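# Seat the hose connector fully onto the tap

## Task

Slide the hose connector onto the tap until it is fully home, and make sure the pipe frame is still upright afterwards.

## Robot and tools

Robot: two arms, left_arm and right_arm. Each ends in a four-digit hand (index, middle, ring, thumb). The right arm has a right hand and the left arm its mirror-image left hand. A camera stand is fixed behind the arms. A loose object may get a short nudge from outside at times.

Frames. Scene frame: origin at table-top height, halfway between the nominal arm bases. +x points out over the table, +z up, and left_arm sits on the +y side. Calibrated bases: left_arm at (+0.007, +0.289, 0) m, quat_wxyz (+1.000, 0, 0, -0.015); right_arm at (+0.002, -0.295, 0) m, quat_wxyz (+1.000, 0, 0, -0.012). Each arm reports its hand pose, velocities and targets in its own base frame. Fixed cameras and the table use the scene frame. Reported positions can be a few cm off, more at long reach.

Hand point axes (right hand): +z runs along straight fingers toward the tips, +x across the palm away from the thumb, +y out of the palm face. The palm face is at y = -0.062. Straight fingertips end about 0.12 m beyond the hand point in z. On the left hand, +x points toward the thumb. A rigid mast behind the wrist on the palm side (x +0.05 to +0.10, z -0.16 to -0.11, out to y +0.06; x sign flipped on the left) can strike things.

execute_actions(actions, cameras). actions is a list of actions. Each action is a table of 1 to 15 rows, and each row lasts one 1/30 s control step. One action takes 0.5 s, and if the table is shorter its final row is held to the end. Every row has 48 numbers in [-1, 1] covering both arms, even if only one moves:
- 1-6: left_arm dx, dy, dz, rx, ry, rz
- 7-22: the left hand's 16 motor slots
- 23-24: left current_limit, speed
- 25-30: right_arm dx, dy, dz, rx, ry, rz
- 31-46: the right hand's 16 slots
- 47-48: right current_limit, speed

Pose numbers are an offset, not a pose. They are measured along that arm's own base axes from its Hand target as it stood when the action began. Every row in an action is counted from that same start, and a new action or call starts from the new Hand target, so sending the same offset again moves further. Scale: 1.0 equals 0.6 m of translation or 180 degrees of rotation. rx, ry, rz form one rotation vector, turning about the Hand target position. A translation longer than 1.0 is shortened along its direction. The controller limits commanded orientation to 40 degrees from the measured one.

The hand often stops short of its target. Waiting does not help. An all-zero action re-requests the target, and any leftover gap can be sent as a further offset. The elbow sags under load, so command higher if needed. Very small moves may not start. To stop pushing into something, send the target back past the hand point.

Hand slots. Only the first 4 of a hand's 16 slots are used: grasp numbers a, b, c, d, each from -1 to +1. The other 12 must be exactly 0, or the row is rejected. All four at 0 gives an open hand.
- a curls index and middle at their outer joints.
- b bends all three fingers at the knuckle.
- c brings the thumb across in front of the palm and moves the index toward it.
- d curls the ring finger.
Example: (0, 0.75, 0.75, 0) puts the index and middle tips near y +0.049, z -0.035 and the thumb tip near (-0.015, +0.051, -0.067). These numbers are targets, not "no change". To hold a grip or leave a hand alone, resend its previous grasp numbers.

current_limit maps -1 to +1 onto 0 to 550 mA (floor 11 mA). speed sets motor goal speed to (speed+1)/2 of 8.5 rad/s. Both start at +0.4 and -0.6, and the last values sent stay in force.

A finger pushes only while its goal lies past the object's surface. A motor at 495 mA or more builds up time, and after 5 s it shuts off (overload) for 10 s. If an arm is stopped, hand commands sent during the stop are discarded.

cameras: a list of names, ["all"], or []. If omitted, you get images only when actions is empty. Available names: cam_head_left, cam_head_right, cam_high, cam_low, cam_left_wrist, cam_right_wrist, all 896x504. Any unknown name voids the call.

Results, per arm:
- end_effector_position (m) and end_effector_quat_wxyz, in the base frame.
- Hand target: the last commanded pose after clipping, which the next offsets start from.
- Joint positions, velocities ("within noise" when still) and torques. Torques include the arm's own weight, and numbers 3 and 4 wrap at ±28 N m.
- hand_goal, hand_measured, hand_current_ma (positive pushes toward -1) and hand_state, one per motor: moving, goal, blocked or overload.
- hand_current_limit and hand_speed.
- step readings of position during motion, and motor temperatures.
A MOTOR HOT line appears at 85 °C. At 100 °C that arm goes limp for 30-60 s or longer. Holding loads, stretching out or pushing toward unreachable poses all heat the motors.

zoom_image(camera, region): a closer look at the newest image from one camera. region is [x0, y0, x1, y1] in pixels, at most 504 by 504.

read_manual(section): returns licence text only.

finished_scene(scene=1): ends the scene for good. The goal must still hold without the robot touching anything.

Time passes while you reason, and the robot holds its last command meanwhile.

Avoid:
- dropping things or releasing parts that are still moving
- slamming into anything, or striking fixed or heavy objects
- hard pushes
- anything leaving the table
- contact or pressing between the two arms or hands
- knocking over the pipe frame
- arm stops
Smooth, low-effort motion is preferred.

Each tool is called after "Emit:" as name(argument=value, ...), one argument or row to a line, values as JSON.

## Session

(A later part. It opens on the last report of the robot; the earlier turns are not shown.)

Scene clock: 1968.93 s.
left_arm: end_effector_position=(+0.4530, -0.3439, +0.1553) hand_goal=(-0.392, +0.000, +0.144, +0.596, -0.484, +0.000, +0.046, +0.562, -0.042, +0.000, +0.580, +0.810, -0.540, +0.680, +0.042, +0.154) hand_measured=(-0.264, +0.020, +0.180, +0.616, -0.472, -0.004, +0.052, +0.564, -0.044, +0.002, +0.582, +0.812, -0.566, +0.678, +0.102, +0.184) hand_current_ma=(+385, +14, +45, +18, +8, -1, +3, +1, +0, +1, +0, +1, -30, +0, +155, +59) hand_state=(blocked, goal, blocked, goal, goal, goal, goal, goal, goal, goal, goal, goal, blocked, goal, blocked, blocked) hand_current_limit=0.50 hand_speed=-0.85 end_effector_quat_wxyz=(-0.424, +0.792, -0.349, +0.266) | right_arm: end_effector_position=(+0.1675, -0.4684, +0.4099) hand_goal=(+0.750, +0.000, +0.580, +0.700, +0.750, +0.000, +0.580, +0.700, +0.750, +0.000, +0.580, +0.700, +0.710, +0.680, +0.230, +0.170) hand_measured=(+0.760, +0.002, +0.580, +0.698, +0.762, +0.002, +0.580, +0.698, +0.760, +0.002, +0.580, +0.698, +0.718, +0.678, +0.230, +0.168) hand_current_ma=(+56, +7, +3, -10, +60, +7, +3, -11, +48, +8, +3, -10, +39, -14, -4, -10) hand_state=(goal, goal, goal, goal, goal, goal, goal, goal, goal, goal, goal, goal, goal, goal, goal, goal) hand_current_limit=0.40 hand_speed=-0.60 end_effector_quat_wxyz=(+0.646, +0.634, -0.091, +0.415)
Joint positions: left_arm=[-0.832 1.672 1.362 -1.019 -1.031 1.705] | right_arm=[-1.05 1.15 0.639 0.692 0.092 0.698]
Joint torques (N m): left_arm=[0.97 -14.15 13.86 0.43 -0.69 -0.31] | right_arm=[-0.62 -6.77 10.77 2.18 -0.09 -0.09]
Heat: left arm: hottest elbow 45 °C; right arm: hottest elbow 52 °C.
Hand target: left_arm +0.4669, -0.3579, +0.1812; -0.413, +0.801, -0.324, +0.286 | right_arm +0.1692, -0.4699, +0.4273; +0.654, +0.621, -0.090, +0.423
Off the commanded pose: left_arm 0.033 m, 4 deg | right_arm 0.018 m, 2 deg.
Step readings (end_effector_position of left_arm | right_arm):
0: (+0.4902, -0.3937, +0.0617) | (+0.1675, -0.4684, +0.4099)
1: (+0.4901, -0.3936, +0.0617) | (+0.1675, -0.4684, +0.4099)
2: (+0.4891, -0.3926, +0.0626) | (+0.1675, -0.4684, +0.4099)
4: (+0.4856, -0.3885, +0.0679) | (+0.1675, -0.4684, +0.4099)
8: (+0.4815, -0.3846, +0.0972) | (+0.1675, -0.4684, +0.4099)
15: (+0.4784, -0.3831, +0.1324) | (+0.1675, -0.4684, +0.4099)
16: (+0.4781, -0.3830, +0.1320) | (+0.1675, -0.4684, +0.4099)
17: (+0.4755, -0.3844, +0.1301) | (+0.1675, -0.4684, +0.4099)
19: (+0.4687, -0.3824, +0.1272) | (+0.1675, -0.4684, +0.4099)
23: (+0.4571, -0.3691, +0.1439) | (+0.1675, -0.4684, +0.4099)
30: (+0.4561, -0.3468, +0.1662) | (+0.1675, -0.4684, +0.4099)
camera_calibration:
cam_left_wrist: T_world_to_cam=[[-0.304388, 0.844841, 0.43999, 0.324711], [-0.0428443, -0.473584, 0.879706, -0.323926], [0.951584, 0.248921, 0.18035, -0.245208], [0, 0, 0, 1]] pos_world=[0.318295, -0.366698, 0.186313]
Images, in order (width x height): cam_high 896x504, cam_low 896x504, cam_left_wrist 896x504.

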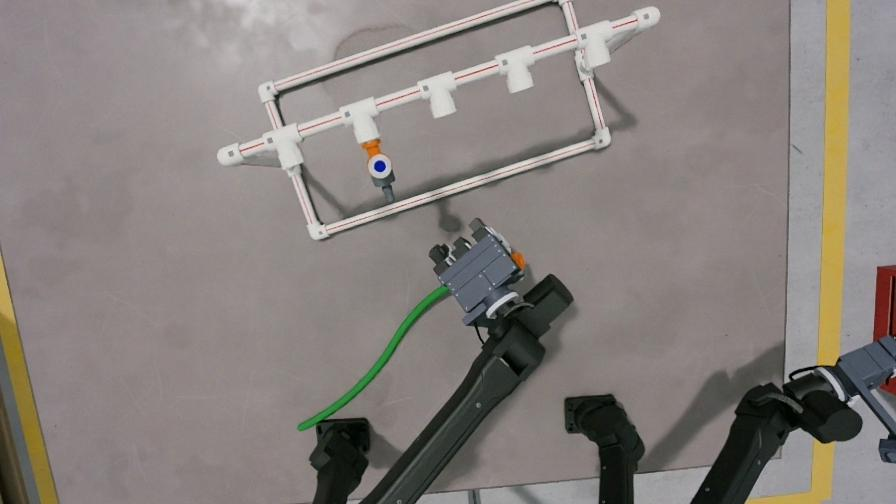

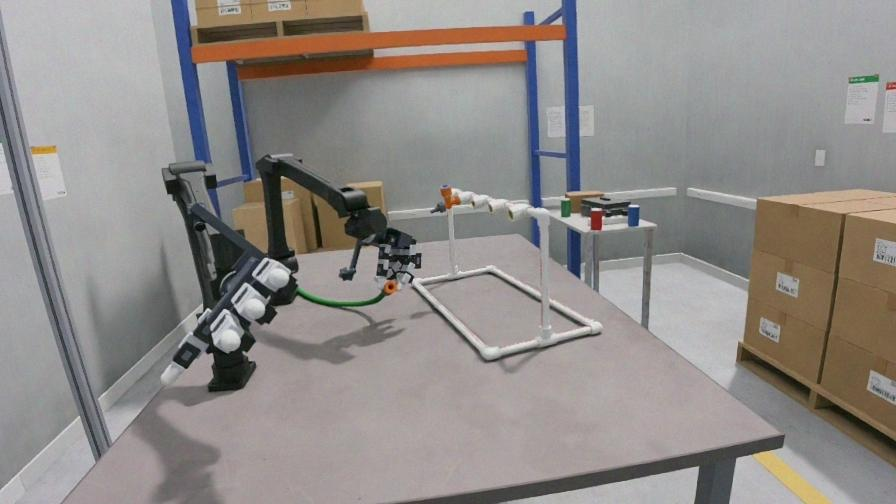

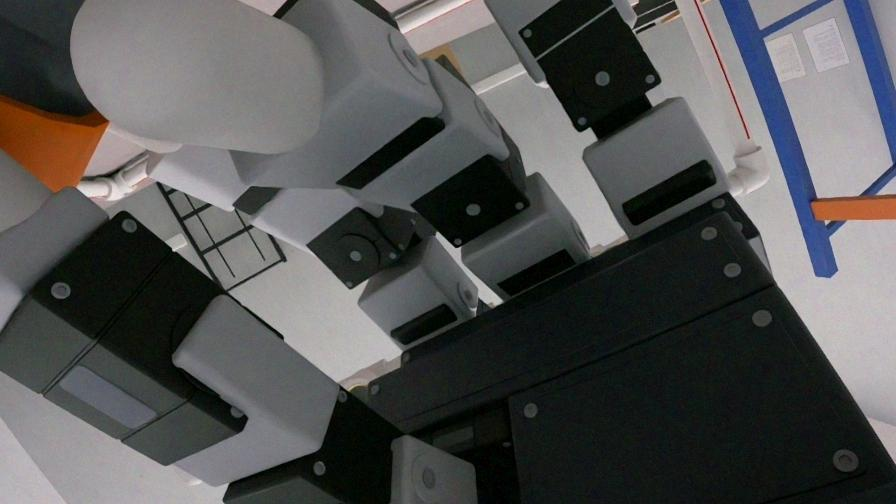

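Emit:
execute_actions(
  actions=[
    [[0.02,-0.03,-0.05,0.0836,-0.003,0.022,0.25,0.67,0.75,0,0,0,0,0,0,0,0,0,0,0,0,0,0.5,-0.85,0,0,0,0,0,0,0,0,0,0,0,0,0,0,0,0,0,0,0,0,0,0,0.4,-0.6]],
    [[0.015,-0.025,-0.07,0,0,0,0.25,0.67,0.75,0,0,0,0,0,0,0,0,0,0,0,0,0,0.5,-0.85,0,0,0,0,0,0,0,0,0,0,0,0,0,0,0,0,0,0,0,0,0,0,0.4,-0.6]],
  ],
  cameras=["cam_low","cam_high","cam_left_wrist"],
)

Emit:
zoom_image(
  camera="cam_low",
  region=[340, 230, 470, 360],
)

Emit:
zoom_image(
  camera="cam_high",
  region=[440, 180, 580, 320],
)

Scene clock: 2112.83 s.
left_arm: end_effector_position=(+0.4734, -0.3684, +0.0812) hand_goal=(-0.392, +0.000, +0.144, +0.596, -0.484, +0.000, +0.046, +0.562, -0.042, +0.000, +0.580, +0.810, -0.540, +0.680, +0.042, +0.154) hand_measured=(-0.264, +0.020, +0.180, +0.616, -0.474, -0.002, +0.052, +0.564, -0.044, +0.002, +0.582, +0.812, -0.566, +0.678, +0.100, +0.184) hand_current_ma=(+385, +15, +45, +19, +6, +0, +3, +1, -1, +0, +0, +1, -30, +0, +154, +59) hand_state=(blocked, blocked, blocked, blocked, goal, goal, goal, goal, goal, goal, goal, goal, blocked, goal, blocked, blocked) hand_current_limit=0.50 hand_speed=-0.85 end_effector_quat_wxyz=(-0.539, +0.739, -0.353, +0.199) | right_arm: end_effector_position=(+0.1675, -0.4684, +0.4099) hand_goal=(+0.750, +0.000, +0.580, +0.700, +0.750, +0.000, +0.580, +0.700, +0.750, +0.000, +0.580, +0.700, +0.710, +0.680, +0.230, +0.170) hand_measured=(+0.760, +0.002, +0.580, +0.698, +0.762, +0.002, +0.580, +0.698, +0.760, +0.002, +0.580, +0.698, +0.718, +0.678, +0.230, +0.168) hand_current_ma=(+56, +7, +3, -10, +60, +7, +3, -11, +48, +8, +3, -10, +39, -14, -4, -10) hand_state=(goal, goal, goal, goal, goal, goal, goal, goal, goal, goal, goal, goal, goal, goal, goal, goal) hand_current_limit=0.40 hand_speed=-0.60 end_effector_quat_wxyz=(+0.646, +0.634, -0.091, +0.415)
Joint positions: left_arm=[-0.887 2.02 1.62 -1.409 -1.213 1.409] | right_arm=[-1.05 1.15 0.639 0.692 0.092 0.698]
Joint torques (N m): left_arm=[0.09 -17.44 13.63 -0.36 -0.95 -0.23] | right_arm=[-0.62 -6.71 10.77 2.18 -0.09 -0.09]
Motor temperatures (°C): left_arm=[26 40 56 26 30 27] | right_arm=[26 29 53 27 24 25]
Heat: left arm: hottest elbow 56 °C; right arm: hottest elbow 53 °C.
Hand target: left_arm +0.4880, -0.3908, +0.1093; -0.526, +0.750, -0.329, +0.230 | right_arm +0.1692, -0.4699, +0.4273; +0.654, +0.621, -0.090, +0.423
Off the commanded pose: left_arm 0.039 m, 5 deg | right_arm 0.018 m, 2 deg.
Step readings (end_effector_position of left_arm | right_arm):
0: (+0.4531, -0.3440, +0.1553) | (+0.1675, -0.4684, +0.4099)
1: (+0.4533, -0.3433, +0.1552) | (+0.1675, -0.4684, +0.4099)
2: (+0.4555, -0.3399, +0.1567) | (+0.1675, -0.4684, +0.4099)
4: (+0.4615, -0.3374, +0.1586) | (+0.1675, -0.4684, +0.4099)
8: (+0.4691, -0.3494, +0.1413) | (+0.1675, -0.4684, +0.4099)
15: (+0.4577, -0.3524, +0.1066) | (+0.1675, -0.4684, +0.4099)
16: (+0.4574, -0.3518, +0.1065) | (+0.1675, -0.4684, +0.4099)
17: (+0.4582, -0.3524, +0.1071) | (+0.1675, -0.4684, +0.4099)
19: (+0.4628, -0.3574, +0.1078) | (+0.1675, -0.4684, +0.4099)
23: (+0.4720, -0.3674, +0.1003) | (+0.1675, -0.4684, +0.4099)
30: (+0.4723, -0.3673, +0.0793) | (+0.1675, -0.4684, +0.4099)
camera_calibration:
cam_left_wrist: T_world_to_cam=[[-0.360786, 0.667419, 0.651449, 0.328342], [0.00224085, -0.697871, 0.71622, -0.360144], [0.932646, 0.259862, 0.250287, -0.237811], [0, 0, 0, 1]] pos_world=[0.341062, -0.408677, 0.103565]
Images, in order (width x height): cam_high 896x504, cam_low 896x504, cam_left_wrist 896x504.

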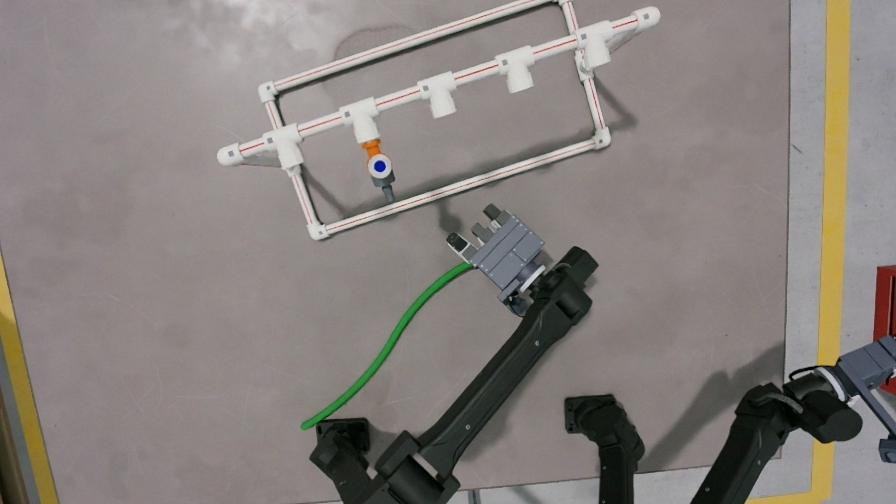

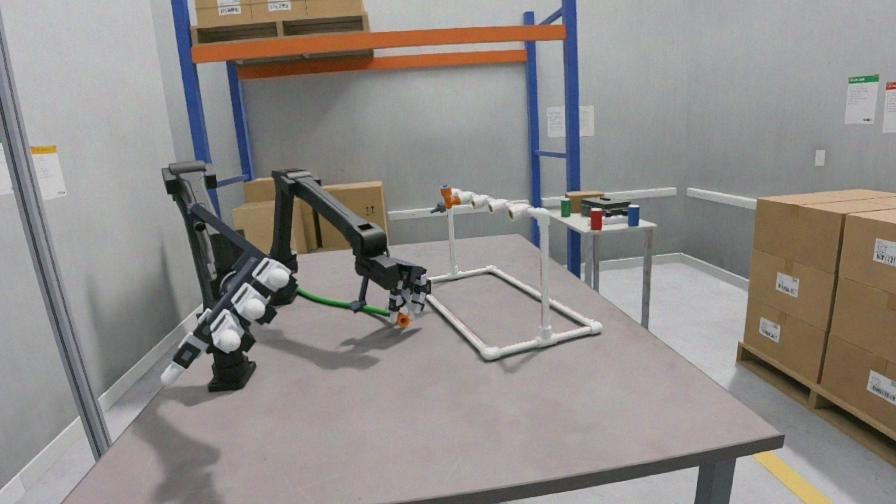

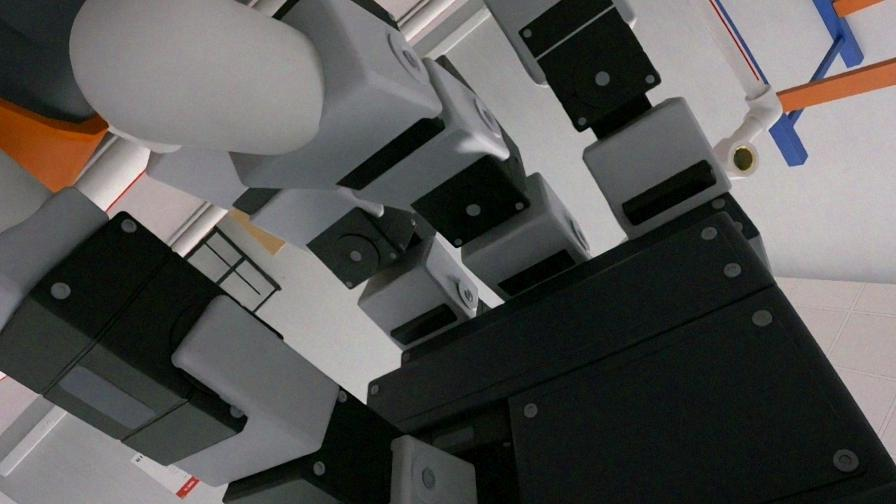

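Scaled by 3.877.

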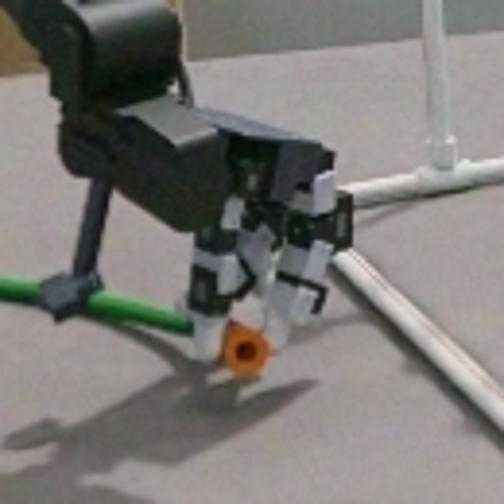

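Scaled by 3.600.

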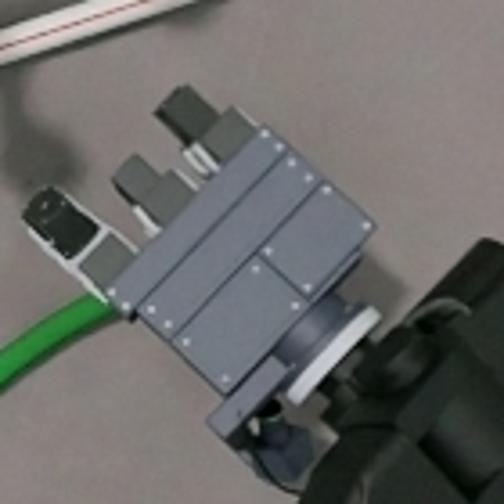

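Emit:
execute_actions(
  actions=[
    [[-0.007,0.008,-0.055,0,0,0,0.25,0.67,0.75,0,0,0,0,0,0,0,0,0,0,0,0,0,0.4,-0.85,0,0,0,0,0,0,0,0,0,0,0,0,0,0,0,0,0,0,0,0,0,0,0.4,-0.6]],
    [[-0.006,0.007,-0.04,0,0,0,0.25,0.67,0.75,0,0,0,0,0,0,0,0,0,0,0,0,0,0.4,-0.85,0,0,0,0,0,0,0,0,0,0,0,0,0,0,0,0,0,0,0,0,0,0,0.4,-0.6]],
  ],
  cameras=["cam_low","cam_left_wrist"],
)

Emit:
zoom_image(
  camera="cam_low",
  region=[340, 230, 470, 360],
)

Scene clock: 2120.27 s.
left_arm: end_effector_position=(+0.4822, -0.3786, +0.0537) hand_goal=(-0.392, +0.000, +0.144, +0.596, -0.484, +0.000, +0.046, +0.562, -0.042, +0.000, +0.580, +0.810, -0.540, +0.680, +0.042, +0.154) hand_measured=(-0.264, +0.018, +0.180, +0.616, -0.474, -0.002, +0.052, +0.564, -0.044, +0.004, +0.580, +0.812, -0.566, +0.678, +0.100, +0.184) hand_current_ma=(+385, +11, +45, +19, +6, +0, +3, +1, +0, +1, +0, +1, -30, +0, +154, +59) hand_state=(blocked, goal, blocked, blocked, goal, goal, goal, goal, goal, goal, goal, goal, blocked, goal, blocked, blocked) hand_current_limit=0.40 hand_speed=-0.85 end_effector_quat_wxyz=(-0.528, +0.748, -0.333, +0.223) | right_arm: end_effector_position=(+0.1675, -0.4684, +0.4099) hand_goal=(+0.750, +0.000, +0.580, +0.700, +0.750, +0.000, +0.580, +0.700, +0.750, +0.000, +0.580, +0.700, +0.710, +0.680, +0.230, +0.170) hand_measured=(+0.760, +0.002, +0.580, +0.698, +0.762, +0.002, +0.580, +0.698, +0.760, +0.002, +0.580, +0.698, +0.718, +0.678, +0.230, +0.168) hand_current_ma=(+56, +7, +3, -10, +60, +7, +3, -11, +48, +8, +3, -10, +39, -14, -4, -10) hand_state=(goal, goal, goal, goal, goal, goal, goal, goal, goal, goal, goal, goal, goal, goal, goal, goal) hand_current_limit=0.40 hand_speed=-0.60 end_effector_quat_wxyz=(+0.646, +0.634, -0.091, +0.415)
Joint positions: left_arm=[-0.887 2.052 1.594 -1.298 -1.215 1.393] | right_arm=[-1.05 1.15 0.639 0.692 0.092 0.698]
Joint torques (N m): left_arm=[0.21 -17.14 7.42 0.38 -0.89 -0.19] | right_arm=[-0.56 -6.77 10.77 2.18 -0.09 -0.09]
Motor temperatures (°C): left_arm=[26 41 55 26 31 27] | right_arm=[26 29 53 27 24 25]
Heat: left arm: hottest elbow 55 °C; right arm: hottest elbow 53 °C.
Hand target: left_arm +0.4801, -0.3819, +0.0523; -0.526, +0.750, -0.329, +0.230 | right_arm +0.1692, -0.4699, +0.4273; +0.654, +0.621, -0.090, +0.423
Off the commanded pose: left_arm 0.004 m, 1 deg | right_arm 0.018 m, 2 deg.
Step readings (end_effector_position of left_arm | right_arm):
0: (+0.4734, -0.3684, +0.0812) | (+0.1675, -0.4684, +0.4099)
1: (+0.4734, -0.3684, +0.0812) | (+0.1675, -0.4684, +0.4099)
2: (+0.4737, -0.3687, +0.0812) | (+0.1675, -0.4684, +0.4099)
4: (+0.4753, -0.3707, +0.0806) | (+0.1675, -0.4684, +0.4099)
8: (+0.4789, -0.3750, +0.0770) | (+0.1675, -0.4684, +0.4099)
15: (+0.4803, -0.3767, +0.0708) | (+0.1675, -0.4684, +0.4099)
16: (+0.4805, -0.3769, +0.0708) | (+0.1675, -0.4684, +0.4099)
17: (+0.4810, -0.3775, +0.0705) | (+0.1675, -0.4684, +0.4099)
19: (+0.4822, -0.3790, +0.0691) | (+0.1675, -0.4684, +0.4099)
23: (+0.4822, -0.3789, +0.0618) | (+0.1675, -0.4684, +0.4099)
30: (+0.4821, -0.3782, +0.0537) | (+0.1675, -0.4684, +0.4099)
camera_calibration:
cam_left_wrist: T_world_to_cam=[[-0.392577, 0.697199, 0.599831, 0.385602], [-0.0283215, -0.661044, 0.749813, -0.320751], [0.919283, 0.277371, 0.279256, -0.224933], [0, 0, 0, 1]] pos_world=[0.349071, -0.418482, 0.0720215]
Images, in order (width x height): cam_low 896x504, cam_left_wrist 896x504.

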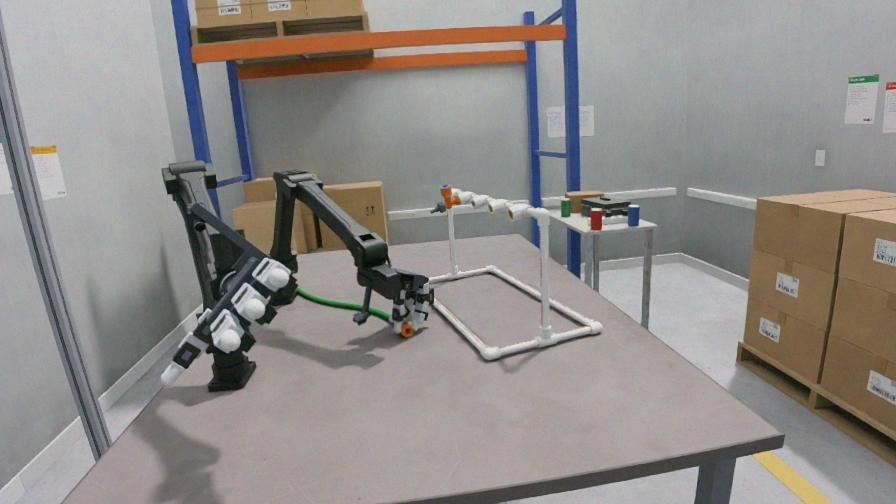

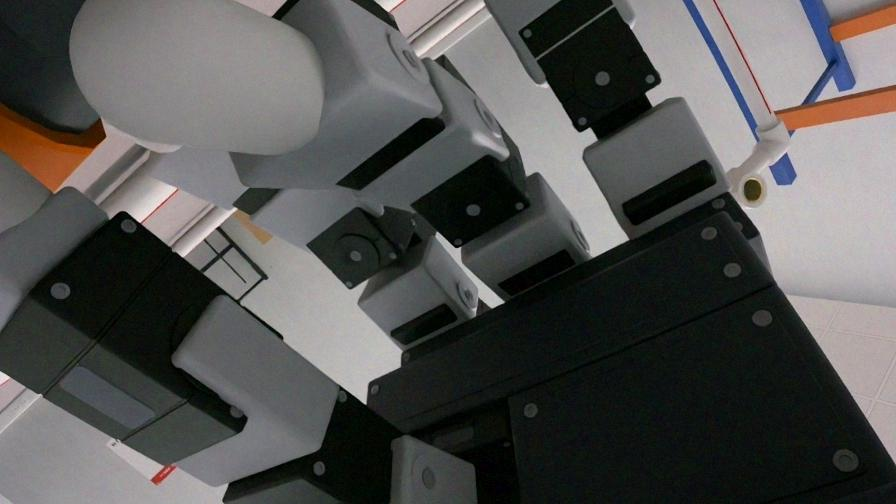

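Scaled by 3.877.

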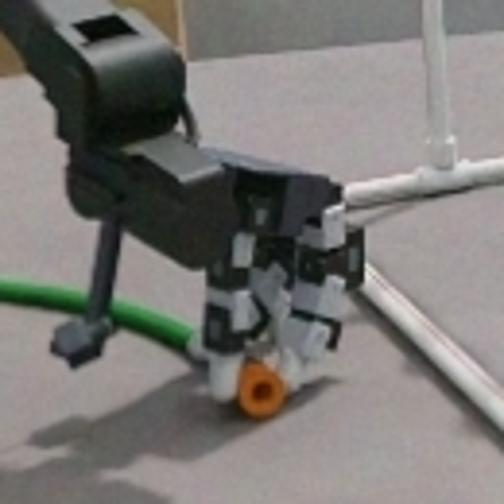

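Emit:
execute_actions(
  actions=[
    [[0,0,0,0,0,0,0.25,0.52,0.75,0,0,0,0,0,0,0,0,0,0,0,0,0,0.2,-0.85,0,0,0,0,0,0,0,0,0,0,0,0,0,0,0,0,0,0,0,0,0,0,0.4,-0.6]],
    [[0,0,0.05,0,0,0,0.25,0.5,0.75,0,0,0,0,0,0,0,0,0,0,0,0,0,0.2,-0.85,0,0,0,0,0,0,0,0,0,0,0,0,0,0,0,0,0,0,0,0,0,0,0.4,-0.6]],
    [[0,0,0.08,0,0,0,0.25,0.5,0.75,0,0,0,0,0,0,0,0,0,0,0,0,0,0.2,-0.85,0,0,0,0,0,0,0,0,0,0,0,0,0,0,0,0,0,0,0,0,0,0,0.4,-0.6]],
    [[0,0,0.04,0,0,-0.0833,0.25,0.25,0.8,0,0,0,0,0,0,0,0,0,0,0,0,0,0.2,-0.85,0,0,0,0,0,0,0,0,0,0,0,0,0,0,0,0,0,0,0,0,0,0,0.4,-0.6]],
  ],
  cameras=["cam_low","cam_high","cam_left_wrist"],
)

Emit:
zoom_image(
  camera="cam_low",
  region=[340, 230, 470, 360],
)

Emit:
zoom_image(
  camera="cam_high",
  region=[440, 180, 580, 320],
)

Scene clock: 2141.07 s.
left_arm: end_effector_position=(+0.4800, -0.3850, +0.1476) hand_goal=(+0.158, +0.000, -0.010, +0.512, +0.250, +0.000, +0.130, +0.578, +0.600, +0.000, +0.580, +0.726, -0.624, +0.680, +0.030, +0.062) hand_measured=(+0.146, +0.002, -0.006, +0.516, +0.236, +0.002, +0.128, +0.576, +0.580, +0.002, +0.580, +0.728, -0.622, +0.678, +0.032, +0.064) hand_current_ma=(-8, +1, +1, +1, -11, +0, +0, -1, -20, +1, +0, +1, +1, +0, +1, +1) hand_state=(goal, goal, goal, goal, goal, goal, goal, goal, blocked, goal, goal, goal, goal, goal, goal, goal) hand_current_limit=0.20 hand_speed=-0.85 end_effector_quat_wxyz=(-0.507, +0.710, -0.405, +0.272) | right_arm: end_effector_position=(+0.1675, -0.4684, +0.4099) hand_goal=(+0.750, +0.000, +0.580, +0.700, +0.750, +0.000, +0.580, +0.700, +0.750, +0.000, +0.580, +0.700, +0.710, +0.680, +0.230, +0.170) hand_measured=(+0.760, +0.002, +0.580, +0.698, +0.762, +0.002, +0.580, +0.698, +0.760, +0.002, +0.580, +0.698, +0.718, +0.678, +0.230, +0.168) hand_current_ma=(+56, +7, +3, -10, +60, +7, +3, -11, +48, +8, +3, -10, +39, -14, -4, -10) hand_state=(goal, goal, goal, goal, goal, goal, goal, goal, goal, goal, goal, goal, goal, goal, goal, goal) hand_current_limit=0.40 hand_speed=-0.60 end_effector_quat_wxyz=(+0.646, +0.634, -0.091, +0.415)
Joint positions: left_arm=[-0.89 1.817 1.486 -0.916 -1.207 1.941] | right_arm=[-1.05 1.15 0.639 0.692 0.092 0.698]
Joint torques (N m): left_arm=[1.03 -17.14 8.58 1.36 -0.88 0.16] | right_arm=[-0.56 -6.83 10.76 2.18 -0.09 -0.09]
Motor temperatures (°C): left_arm=[26 42 50 26 31 27] | right_arm=[26 29 53 27 24 25]
Heat: left arm: hottest elbow 50 °C; right arm: hottest elbow 53 °C.
Hand target: left_arm +0.4801, -0.3818, +0.1542; -0.491, +0.700, -0.424, +0.297 | right_arm +0.1692, -0.4699, +0.4273; +0.654, +0.621, -0.090, +0.423
Off the commanded pose: left_arm 0.007 m, 4 deg | right_arm 0.018 m, 2 deg.
Step readings (end_effector_position of left_arm | right_arm):
0: (+0.4822, -0.3787, +0.0537) | (+0.1675, -0.4684, +0.4099)
1: (+0.4822, -0.3787, +0.0537) | (+0.1675, -0.4684, +0.4099)
2: (+0.4822, -0.3787, +0.0537) | (+0.1675, -0.4684, +0.4099)
4: (+0.4822, -0.3787, +0.0537) | (+0.1675, -0.4684, +0.4099)
8: (+0.4822, -0.3787, +0.0537) | (+0.1675, -0.4684, +0.4099)
15: (+0.4821, -0.3788, +0.0537) | (+0.1675, -0.4684, +0.4099)
16: (+0.4821, -0.3788, +0.0537) | (+0.1675, -0.4684, +0.4099)
17: (+0.4818, -0.3789, +0.0539) | (+0.1675, -0.4684, +0.4099)
19: (+0.4804, -0.3782, +0.0555) | (+0.1675, -0.4684, +0.4099)
23: (+0.4775, -0.3754, +0.0604) | (+0.1675, -0.4684, +0.4099)
30: (+0.4761, -0.3737, +0.0612) | (+0.1675, -0.4684, +0.4099)
31: (+0.4760, -0.3735, +0.0614) | (+0.1675, -0.4684, +0.4099)
32: (+0.4752, -0.3725, +0.0621) | (+0.1675, -0.4684, +0.4099)
34: (+0.4724, -0.3691, +0.0656) | (+0.1675, -0.4684, +0.4099)
38: (+0.4680, -0.3636, +0.0813) | (+0.1675, -0.4684, +0.4099)
45: (+0.4686, -0.3644, +0.1020) | (+0.1675, -0.4684, +0.4099)
46: (+0.4690, -0.3647, +0.1028) | (+0.1675, -0.4684, +0.4099)
47: (+0.4715, -0.3658, +0.1044) | (+0.1675, -0.4684, +0.4099)
49: (+0.4787, -0.3707, +0.1096) | (+0.1675, -0.4684, +0.4099)
53: (+0.4875, -0.3810, +0.1304) | (+0.1675, -0.4684, +0.4099)
60: (+0.4861, -0.3876, +0.1569) | (+0.1675, -0.4684, +0.4099)
camera_calibration:
cam_left_wrist: T_world_to_cam=[[-0.251787, 0.754789, 0.60572, 0.286591], [-0.155839, -0.649337, 0.744362, -0.328864], [0.955153, 0.0930259, 0.28112, -0.335848], [0, 0, 0, 1]] pos_world=[0.341697, -0.398617, 0.165614]
Images, in order (width x height): cam_high 896x504, cam_low 896x504, cam_left_wrist 896x504.

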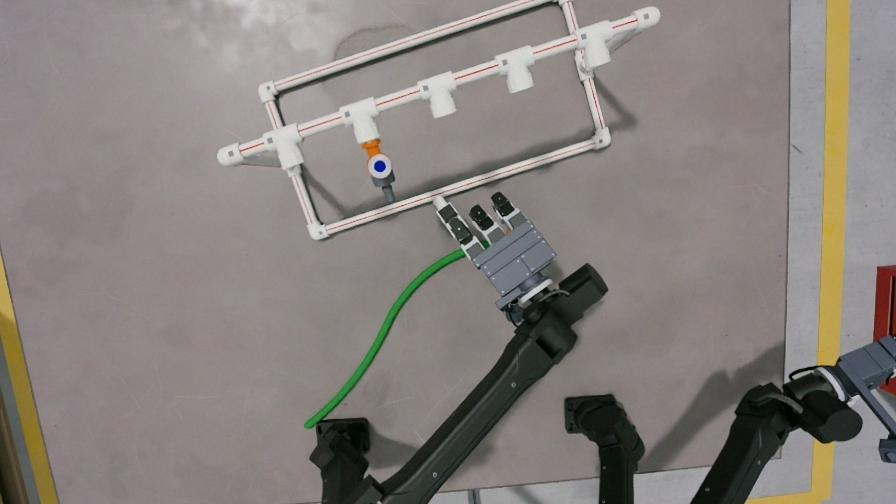

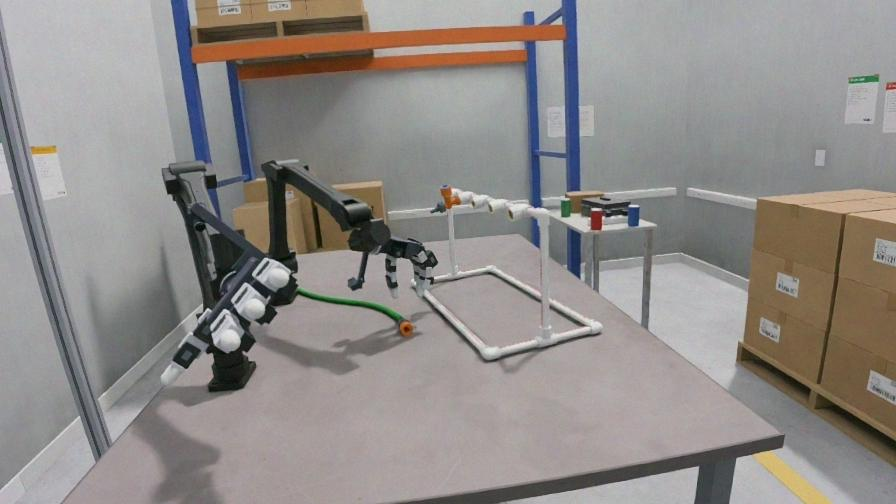

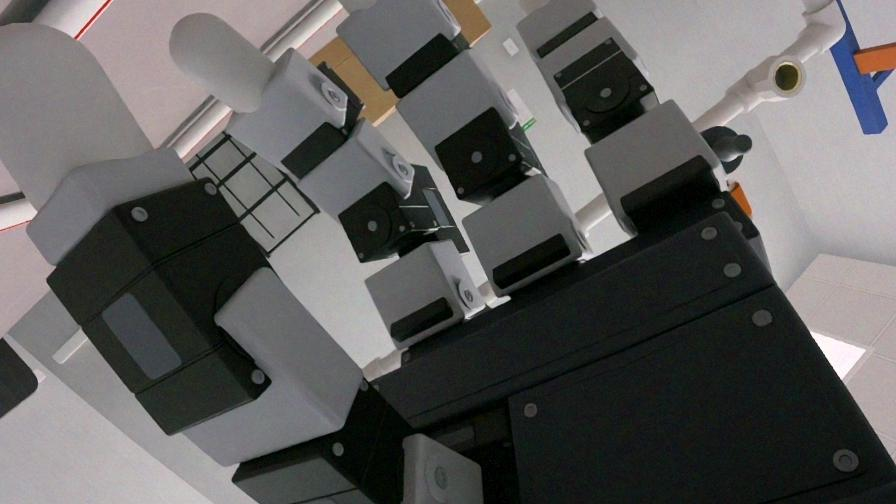

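Scaled by 3.877.

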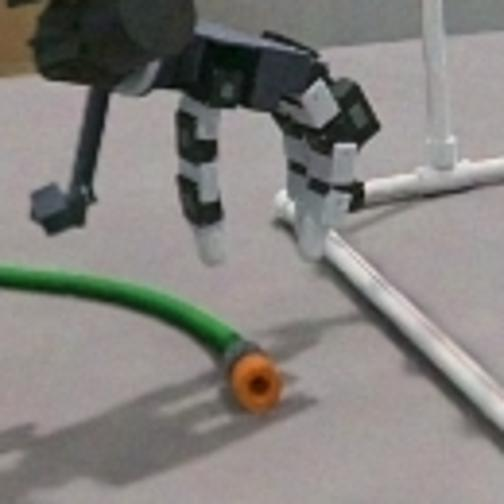

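Scaled by 3.600.

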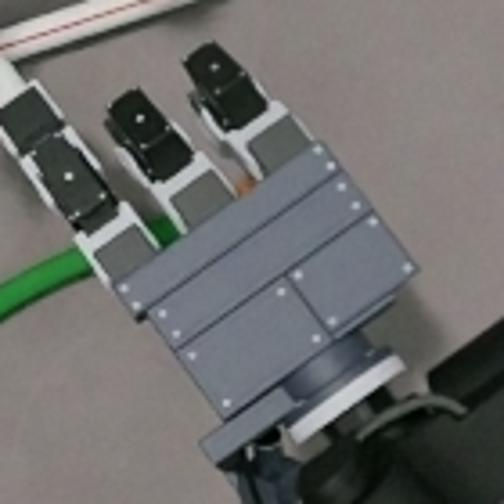

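Emit:
execute_actions(
  actions=[
    [[0,0.018,-0.05,0,0,0,0.25,0.22,0.82,0,0,0,0,0,0,0,0,0,0,0,0,0,0.4,-0.8,0,0,0,0,0,0,0,0,0,0,0,0,0,0,0,0,0,0,0,0,0,0,0.4,-0.6]],
    [[0,0,-0.07,0,0,0,0.25,0.22,0.82,0,0,0,0,0,0,0,0,0,0,0,0,0,0.4,-0.8,0,0,0,0,0,0,0,0,0,0,0,0,0,0,0,0,0,0,0,0,0,0,0.4,-0.6]],
  ],
  cameras=["cam_low","cam_high","cam_left_wrist"],
)

Emit:
zoom_image(
  camera="cam_low",
  region=[340, 230, 470, 360],
)

Emit:
zoom_image(
  camera="cam_high",
  region=[440, 180, 580, 320],
)

Scene clock: 2179.57 s.
left_arm: end_effector_position=(+0.4771, -0.3759, +0.0838) hand_goal=(+0.192, +0.000, -0.030, +0.506, +0.302, +0.000, +0.136, +0.584, +0.650, +0.000, +0.580, +0.720, -0.658, +0.680, +0.026, +0.054) hand_measured=(+0.182, +0.002, -0.028, +0.510, +0.288, +0.002, +0.132, +0.582, +0.632, +0.002, +0.580, +0.722, -0.656, +0.678, +0.028, +0.056) hand_current_ma=(-7, +1, +1, +1, -11, +0, -1, -1, -18, +1, +0, +1, +1, +0, +1, +1) hand_state=(goal, goal, goal, goal, goal, goal, goal, goal, goal, goal, goal, goal, goal, goal, goal, goal) hand_current_limit=0.40 hand_speed=-0.80 end_effector_quat_wxyz=(-0.491, +0.709, -0.415, +0.292) | right_arm: end_effector_position=(+0.1675, -0.4684, +0.4099) hand_goal=(+0.750, +0.000, +0.580, +0.700, +0.750, +0.000, +0.580, +0.700, +0.750, +0.000, +0.580, +0.700, +0.710, +0.680, +0.230, +0.170) hand_measured=(+0.760, +0.002, +0.580, +0.698, +0.762, +0.002, +0.580, +0.698, +0.760, +0.002, +0.580, +0.698, +0.718, +0.678, +0.230, +0.168) hand_current_ma=(+56, +7, +3, -10, +60, +7, +3, -11, +48, +8, +3, -10, +39, -14, -4, -10) hand_state=(goal, goal, goal, goal, goal, goal, goal, goal, goal, goal, goal, goal, goal, goal, goal, goal) hand_current_limit=0.40 hand_speed=-0.60 end_effector_quat_wxyz=(+0.646, +0.634, -0.091, +0.415)
Joint positions: left_arm=[-0.876 1.822 1.299 -0.578 -1.17 2.068] | right_arm=[-1.05 1.15 0.639 0.692 0.092 0.698]
Joint torques (N m): left_arm=[1.32 -14.86 8.08 1.58 -0.84 0.14] | right_arm=[-0.62 -6.77 10.77 2.18 -0.09 -0.09]
Heat: left arm: hottest elbow 47 °C; right arm: hottest elbow 53 °C.
Hand target: left_arm +0.4801, -0.3709, +0.0821; -0.491, +0.700, -0.424, +0.297 | right_arm +0.1692, -0.4699, +0.4273; +0.654, +0.621, -0.090, +0.423
Off the commanded pose: left_arm 0.006 m, 2 deg | right_arm 0.018 m, 2 deg.
joint sent to its limit (left arm) — joint 6 (wrist roll), upper limit. The joint targets still meet the commanded pose.
Step readings (end_effector_position of left_arm | right_arm):
0: (+0.4800, -0.3849, +0.1476) | (+0.1675, -0.4684, +0.4099)
1: (+0.4800, -0.3850, +0.1473) | (+0.1675, -0.4684, +0.4099)
2: (+0.4803, -0.3862, +0.1456) | (+0.1675, -0.4684, +0.4099)
4: (+0.4800, -0.3861, +0.1390) | (+0.1675, -0.4684, +0.4099)
8: (+0.4758, -0.3802, +0.1195) | (+0.1675, -0.4684, +0.4099)
15: (+0.4765, -0.3765, +0.1114) | (+0.1675, -0.4684, +0.4099)
16: (+0.4771, -0.3764, +0.1115) | (+0.1675, -0.4684, +0.4099)
17: (+0.4781, -0.3769, +0.1109) | (+0.1675, -0.4684, +0.4099)
19: (+0.4793, -0.3781, +0.1080) | (+0.1675, -0.4684, +0.4099)
23: (+0.4772, -0.3759, +0.0956) | (+0.1675, -0.4684, +0.4099)
30: (+0.4767, -0.3755, +0.0836) | (+0.1675, -0.4684, +0.4099)
camera_calibration:
cam_left_wrist: T_world_to_cam=[[-0.221082, 0.784624, 0.579213, 0.316454], [-0.188377, -0.617081, 0.764019, -0.249942], [0.956889, 0.0598007, 0.284231, -0.329586], [0, 0, 0, 1]] pos_world=[0.338256, -0.382822, 0.101345]
Images, in order (width x height): cam_high 896x504, cam_low 896x504, cam_left_wrist 896x504.

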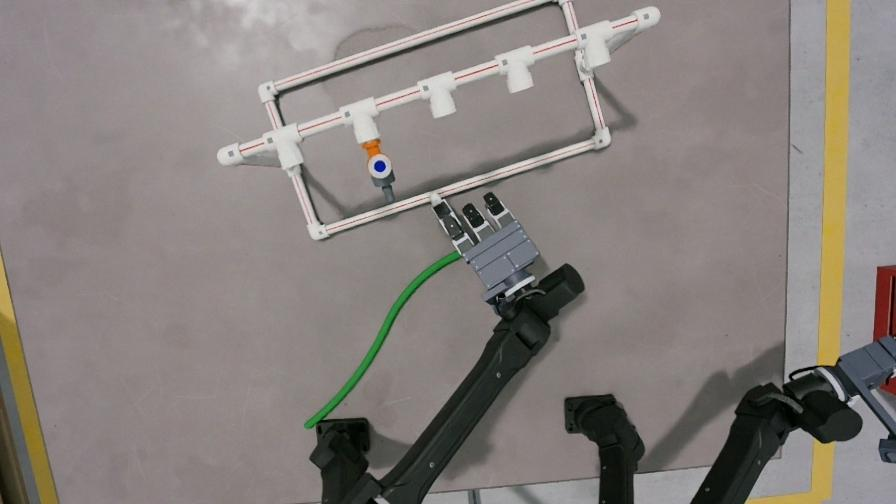

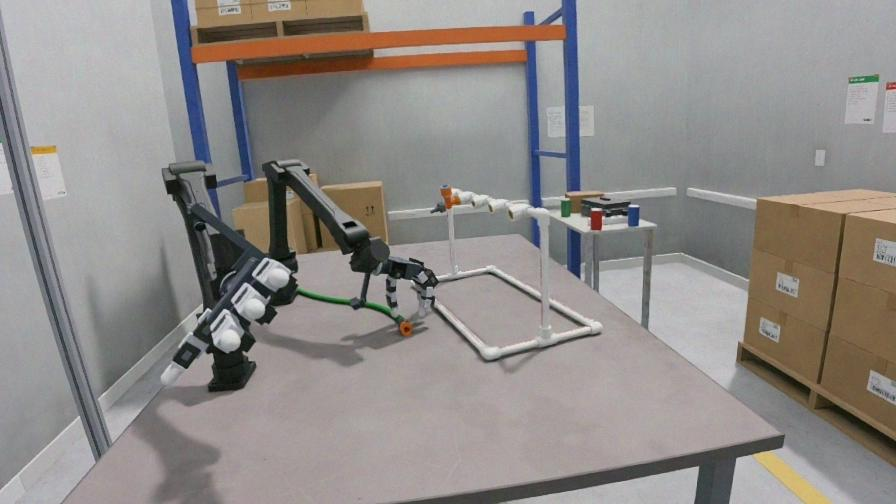

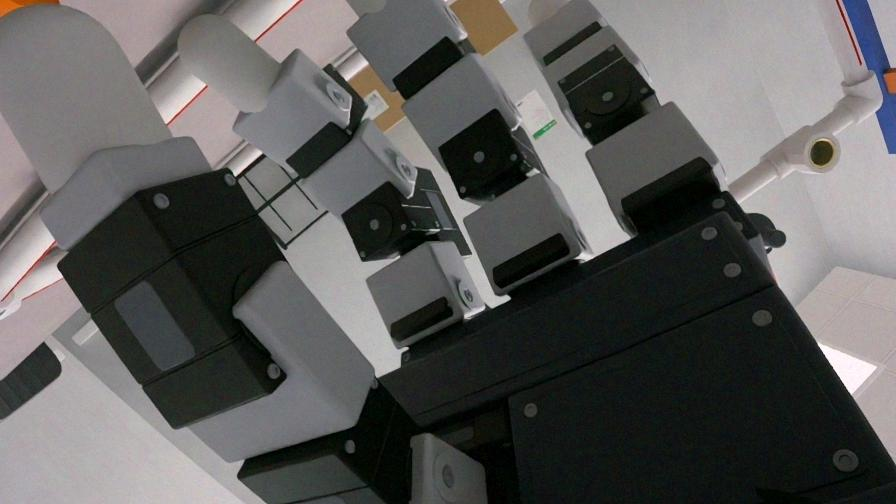

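Scaled by 3.877.

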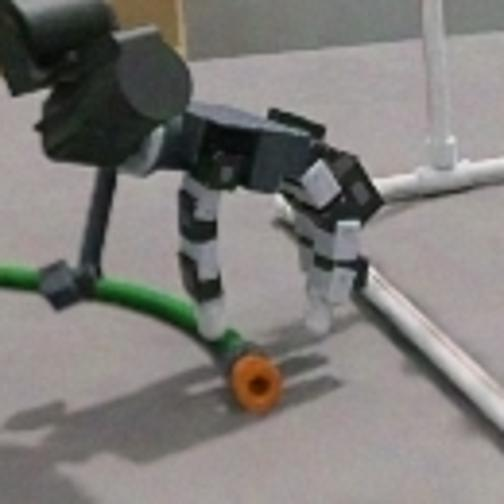

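Scaled by 3.600.

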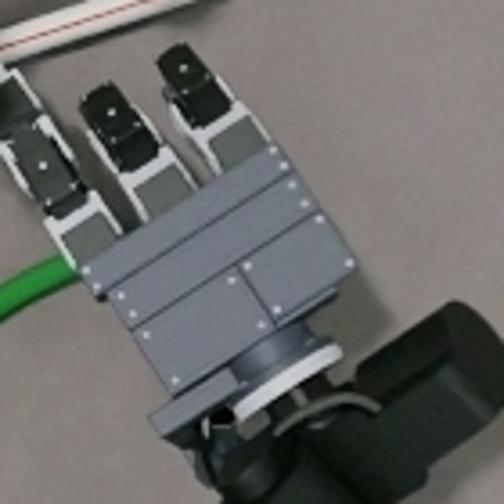

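Emit:
zoom_image(
  camera="cam_low",
  region=[380, 270, 440, 340],
)

Scaled by 7.200.

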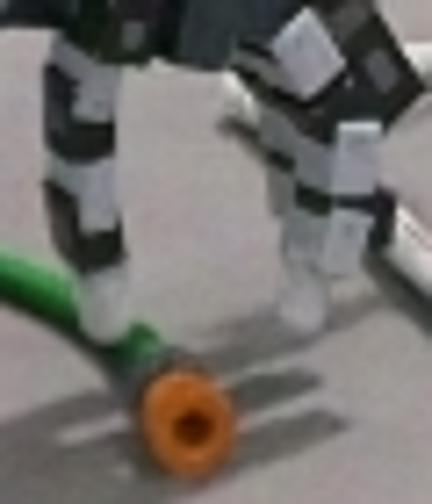

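Emit:
execute_actions(
  actions=[
    [[-0.003,-0.037,-0.02,0,0,0,0.25,0.22,0.82,0,0,0,0,0,0,0,0,0,0,0,0,0,0.4,-0.8,0,0,0,0,0,0,0,0,0,0,0,0,0,0,0,0,0,0,0,0,0,0,0.4,-0.6]],
    [[0,0,-0.02,0,0,0,0.25,0.22,0.82,0,0,0,0,0,0,0,0,0,0,0,0,0,0.4,-0.8,0,0,0,0,0,0,0,0,0,0,0,0,0,0,0,0,0,0,0,0,0,0,0.4,-0.6]],
  ],
  cameras=["cam_low","cam_left_wrist"],
)

Emit:
zoom_image(
  camera="cam_low",
  region=[380, 270, 440, 340],
)

Scene clock: 2242.63 s.
left_arm: end_effector_position=(+0.4770, -0.3847, +0.0548) hand_goal=(+0.192, +0.000, -0.030, +0.506, +0.302, +0.000, +0.136, +0.584, +0.650, +0.000, +0.580, +0.720, -0.658, +0.680, +0.026, +0.054) hand_measured=(+0.182, +0.002, -0.028, +0.510, +0.288, +0.002, +0.132, +0.582, +0.632, +0.002, +0.580, +0.722, -0.656, +0.678, +0.028, +0.056) hand_current_ma=(-7, +1, +1, +1, -11, +0, -1, -1, -18, +1, +0, +1, +1, +0, +1, +1) hand_state=(goal, goal, goal, goal, goal, goal, goal, goal, goal, goal, goal, goal, goal, goal, goal, goal) hand_current_limit=0.40 hand_speed=-0.80 end_effector_quat_wxyz=(-0.492, +0.705, -0.421, +0.289) | right_arm: end_effector_position=(+0.1675, -0.4684, +0.4099) hand_goal=(+0.750, +0.000, +0.580, +0.700, +0.750, +0.000, +0.580, +0.700, +0.750, +0.000, +0.580, +0.700, +0.710, +0.680, +0.230, +0.170) hand_measured=(+0.760, +0.002, +0.580, +0.698, +0.762, +0.002, +0.580, +0.698, +0.760, +0.002, +0.580, +0.698, +0.718, +0.678, +0.230, +0.168) hand_current_ma=(+56, +7, +3, -10, +60, +7, +3, -11, +48, +8, +3, -10, +39, -14, -4, -10) hand_state=(goal, goal, goal, goal, goal, goal, goal, goal, goal, goal, goal, goal, goal, goal, goal, goal) hand_current_limit=0.40 hand_speed=-0.60 end_effector_quat_wxyz=(+0.646, +0.634, -0.091, +0.415)
Joint positions: left_arm=[-0.886 1.879 1.299 -0.534 -1.172 2.069] | right_arm=[-1.05 1.15 0.639 0.692 0.092 0.698]
Joint torques (N m): left_arm=[0.03 -15.15 9.47 1.52 -1.02 0.15] | right_arm=[-0.56 -6.77 10.76 2.17 -0.09 -0.09]
Motor temperatures (°C): left_arm=[26 41 43 26 31 27] | right_arm=[26 29 53 27 24 25]
Heat: left arm: hottest elbow 43 °C; right arm: hottest elbow 53 °C.
Hand target: left_arm +0.4782, -0.3932, +0.0581; -0.491, +0.700, -0.424, +0.297 | right_arm +0.1692, -0.4699, +0.4273; +0.654, +0.621, -0.090, +0.423
Off the commanded pose: left_arm 0.009 m, 1 deg | right_arm 0.018 m, 2 deg.
joint sent to its limit (left arm) — joint 6 (wrist roll), upper limit. The joint targets still meet the commanded pose.
Step readings (end_effector_position of left_arm | right_arm):
0: (+0.4771, -0.3759, +0.0838) | (+0.1675, -0.4684, +0.4099)
1: (+0.4771, -0.3759, +0.0838) | (+0.1675, -0.4684, +0.4099)
2: (+0.4773, -0.3761, +0.0835) | (+0.1675, -0.4684, +0.4099)
4: (+0.4781, -0.3769, +0.0815) | (+0.1675, -0.4684, +0.4099)
8: (+0.4773, -0.3782, +0.0704) | (+0.1675, -0.4684, +0.4099)
15: (+0.4744, -0.3797, +0.0577) | (+0.1675, -0.4684, +0.4099)
16: (+0.4743, -0.3800, +0.0578) | (+0.1675, -0.4684, +0.4099)
17: (+0.4744, -0.3808, +0.0580) | (+0.1675, -0.4684, +0.4099)
19: (+0.4753, -0.3825, +0.0582) | (+0.1675, -0.4684, +0.4099)
23: (+0.4767, -0.3843, +0.0578) | (+0.1675, -0.4684, +0.4099)
30: (+0.4770, -0.3846, +0.0550) | (+0.1675, -0.4684, +0.4099)
camera_calibration:
cam_left_wrist: T_world_to_cam=[[-0.209517, 0.779748, 0.589997, 0.332012], [-0.188633, -0.624287, 0.758079, -0.235542], [0.959438, 0.0475377, 0.277884, -0.326249], [0, 0, 0, 1]] pos_world=[0.338147, -0.390422, 0.0733333]
Images, in order (width x height): cam_low 896x504, cam_left_wrist 896x504.

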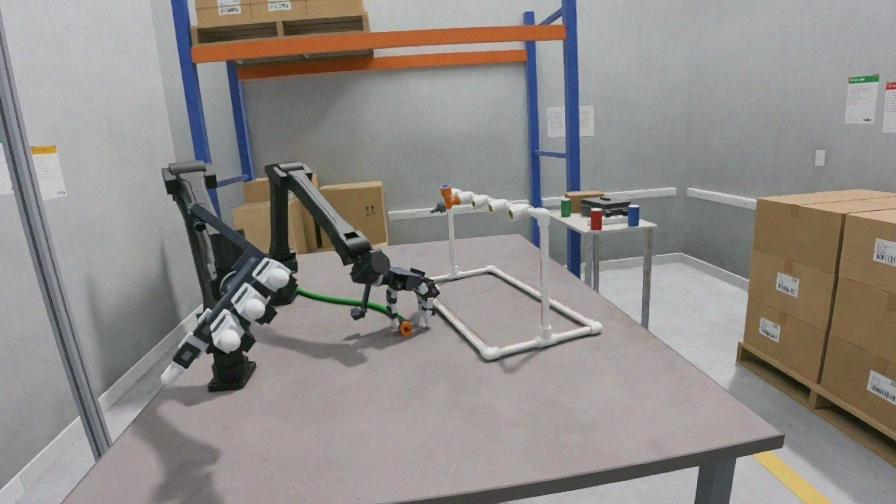

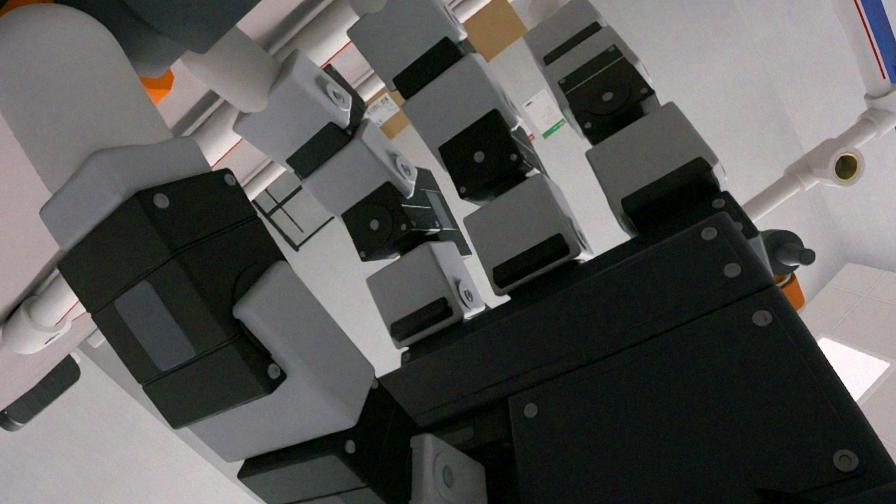

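Scaled by 7.200.

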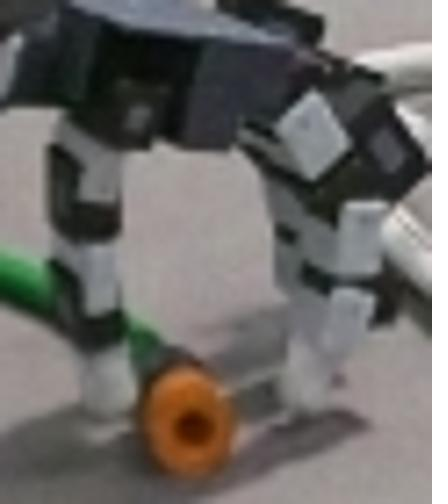

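Emit:
zoom_image(
  camera="cam_left_wrist",
  region=[0, 0, 300, 170],
)

Scaled by 1.680.

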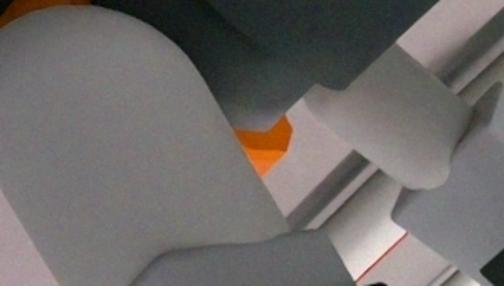

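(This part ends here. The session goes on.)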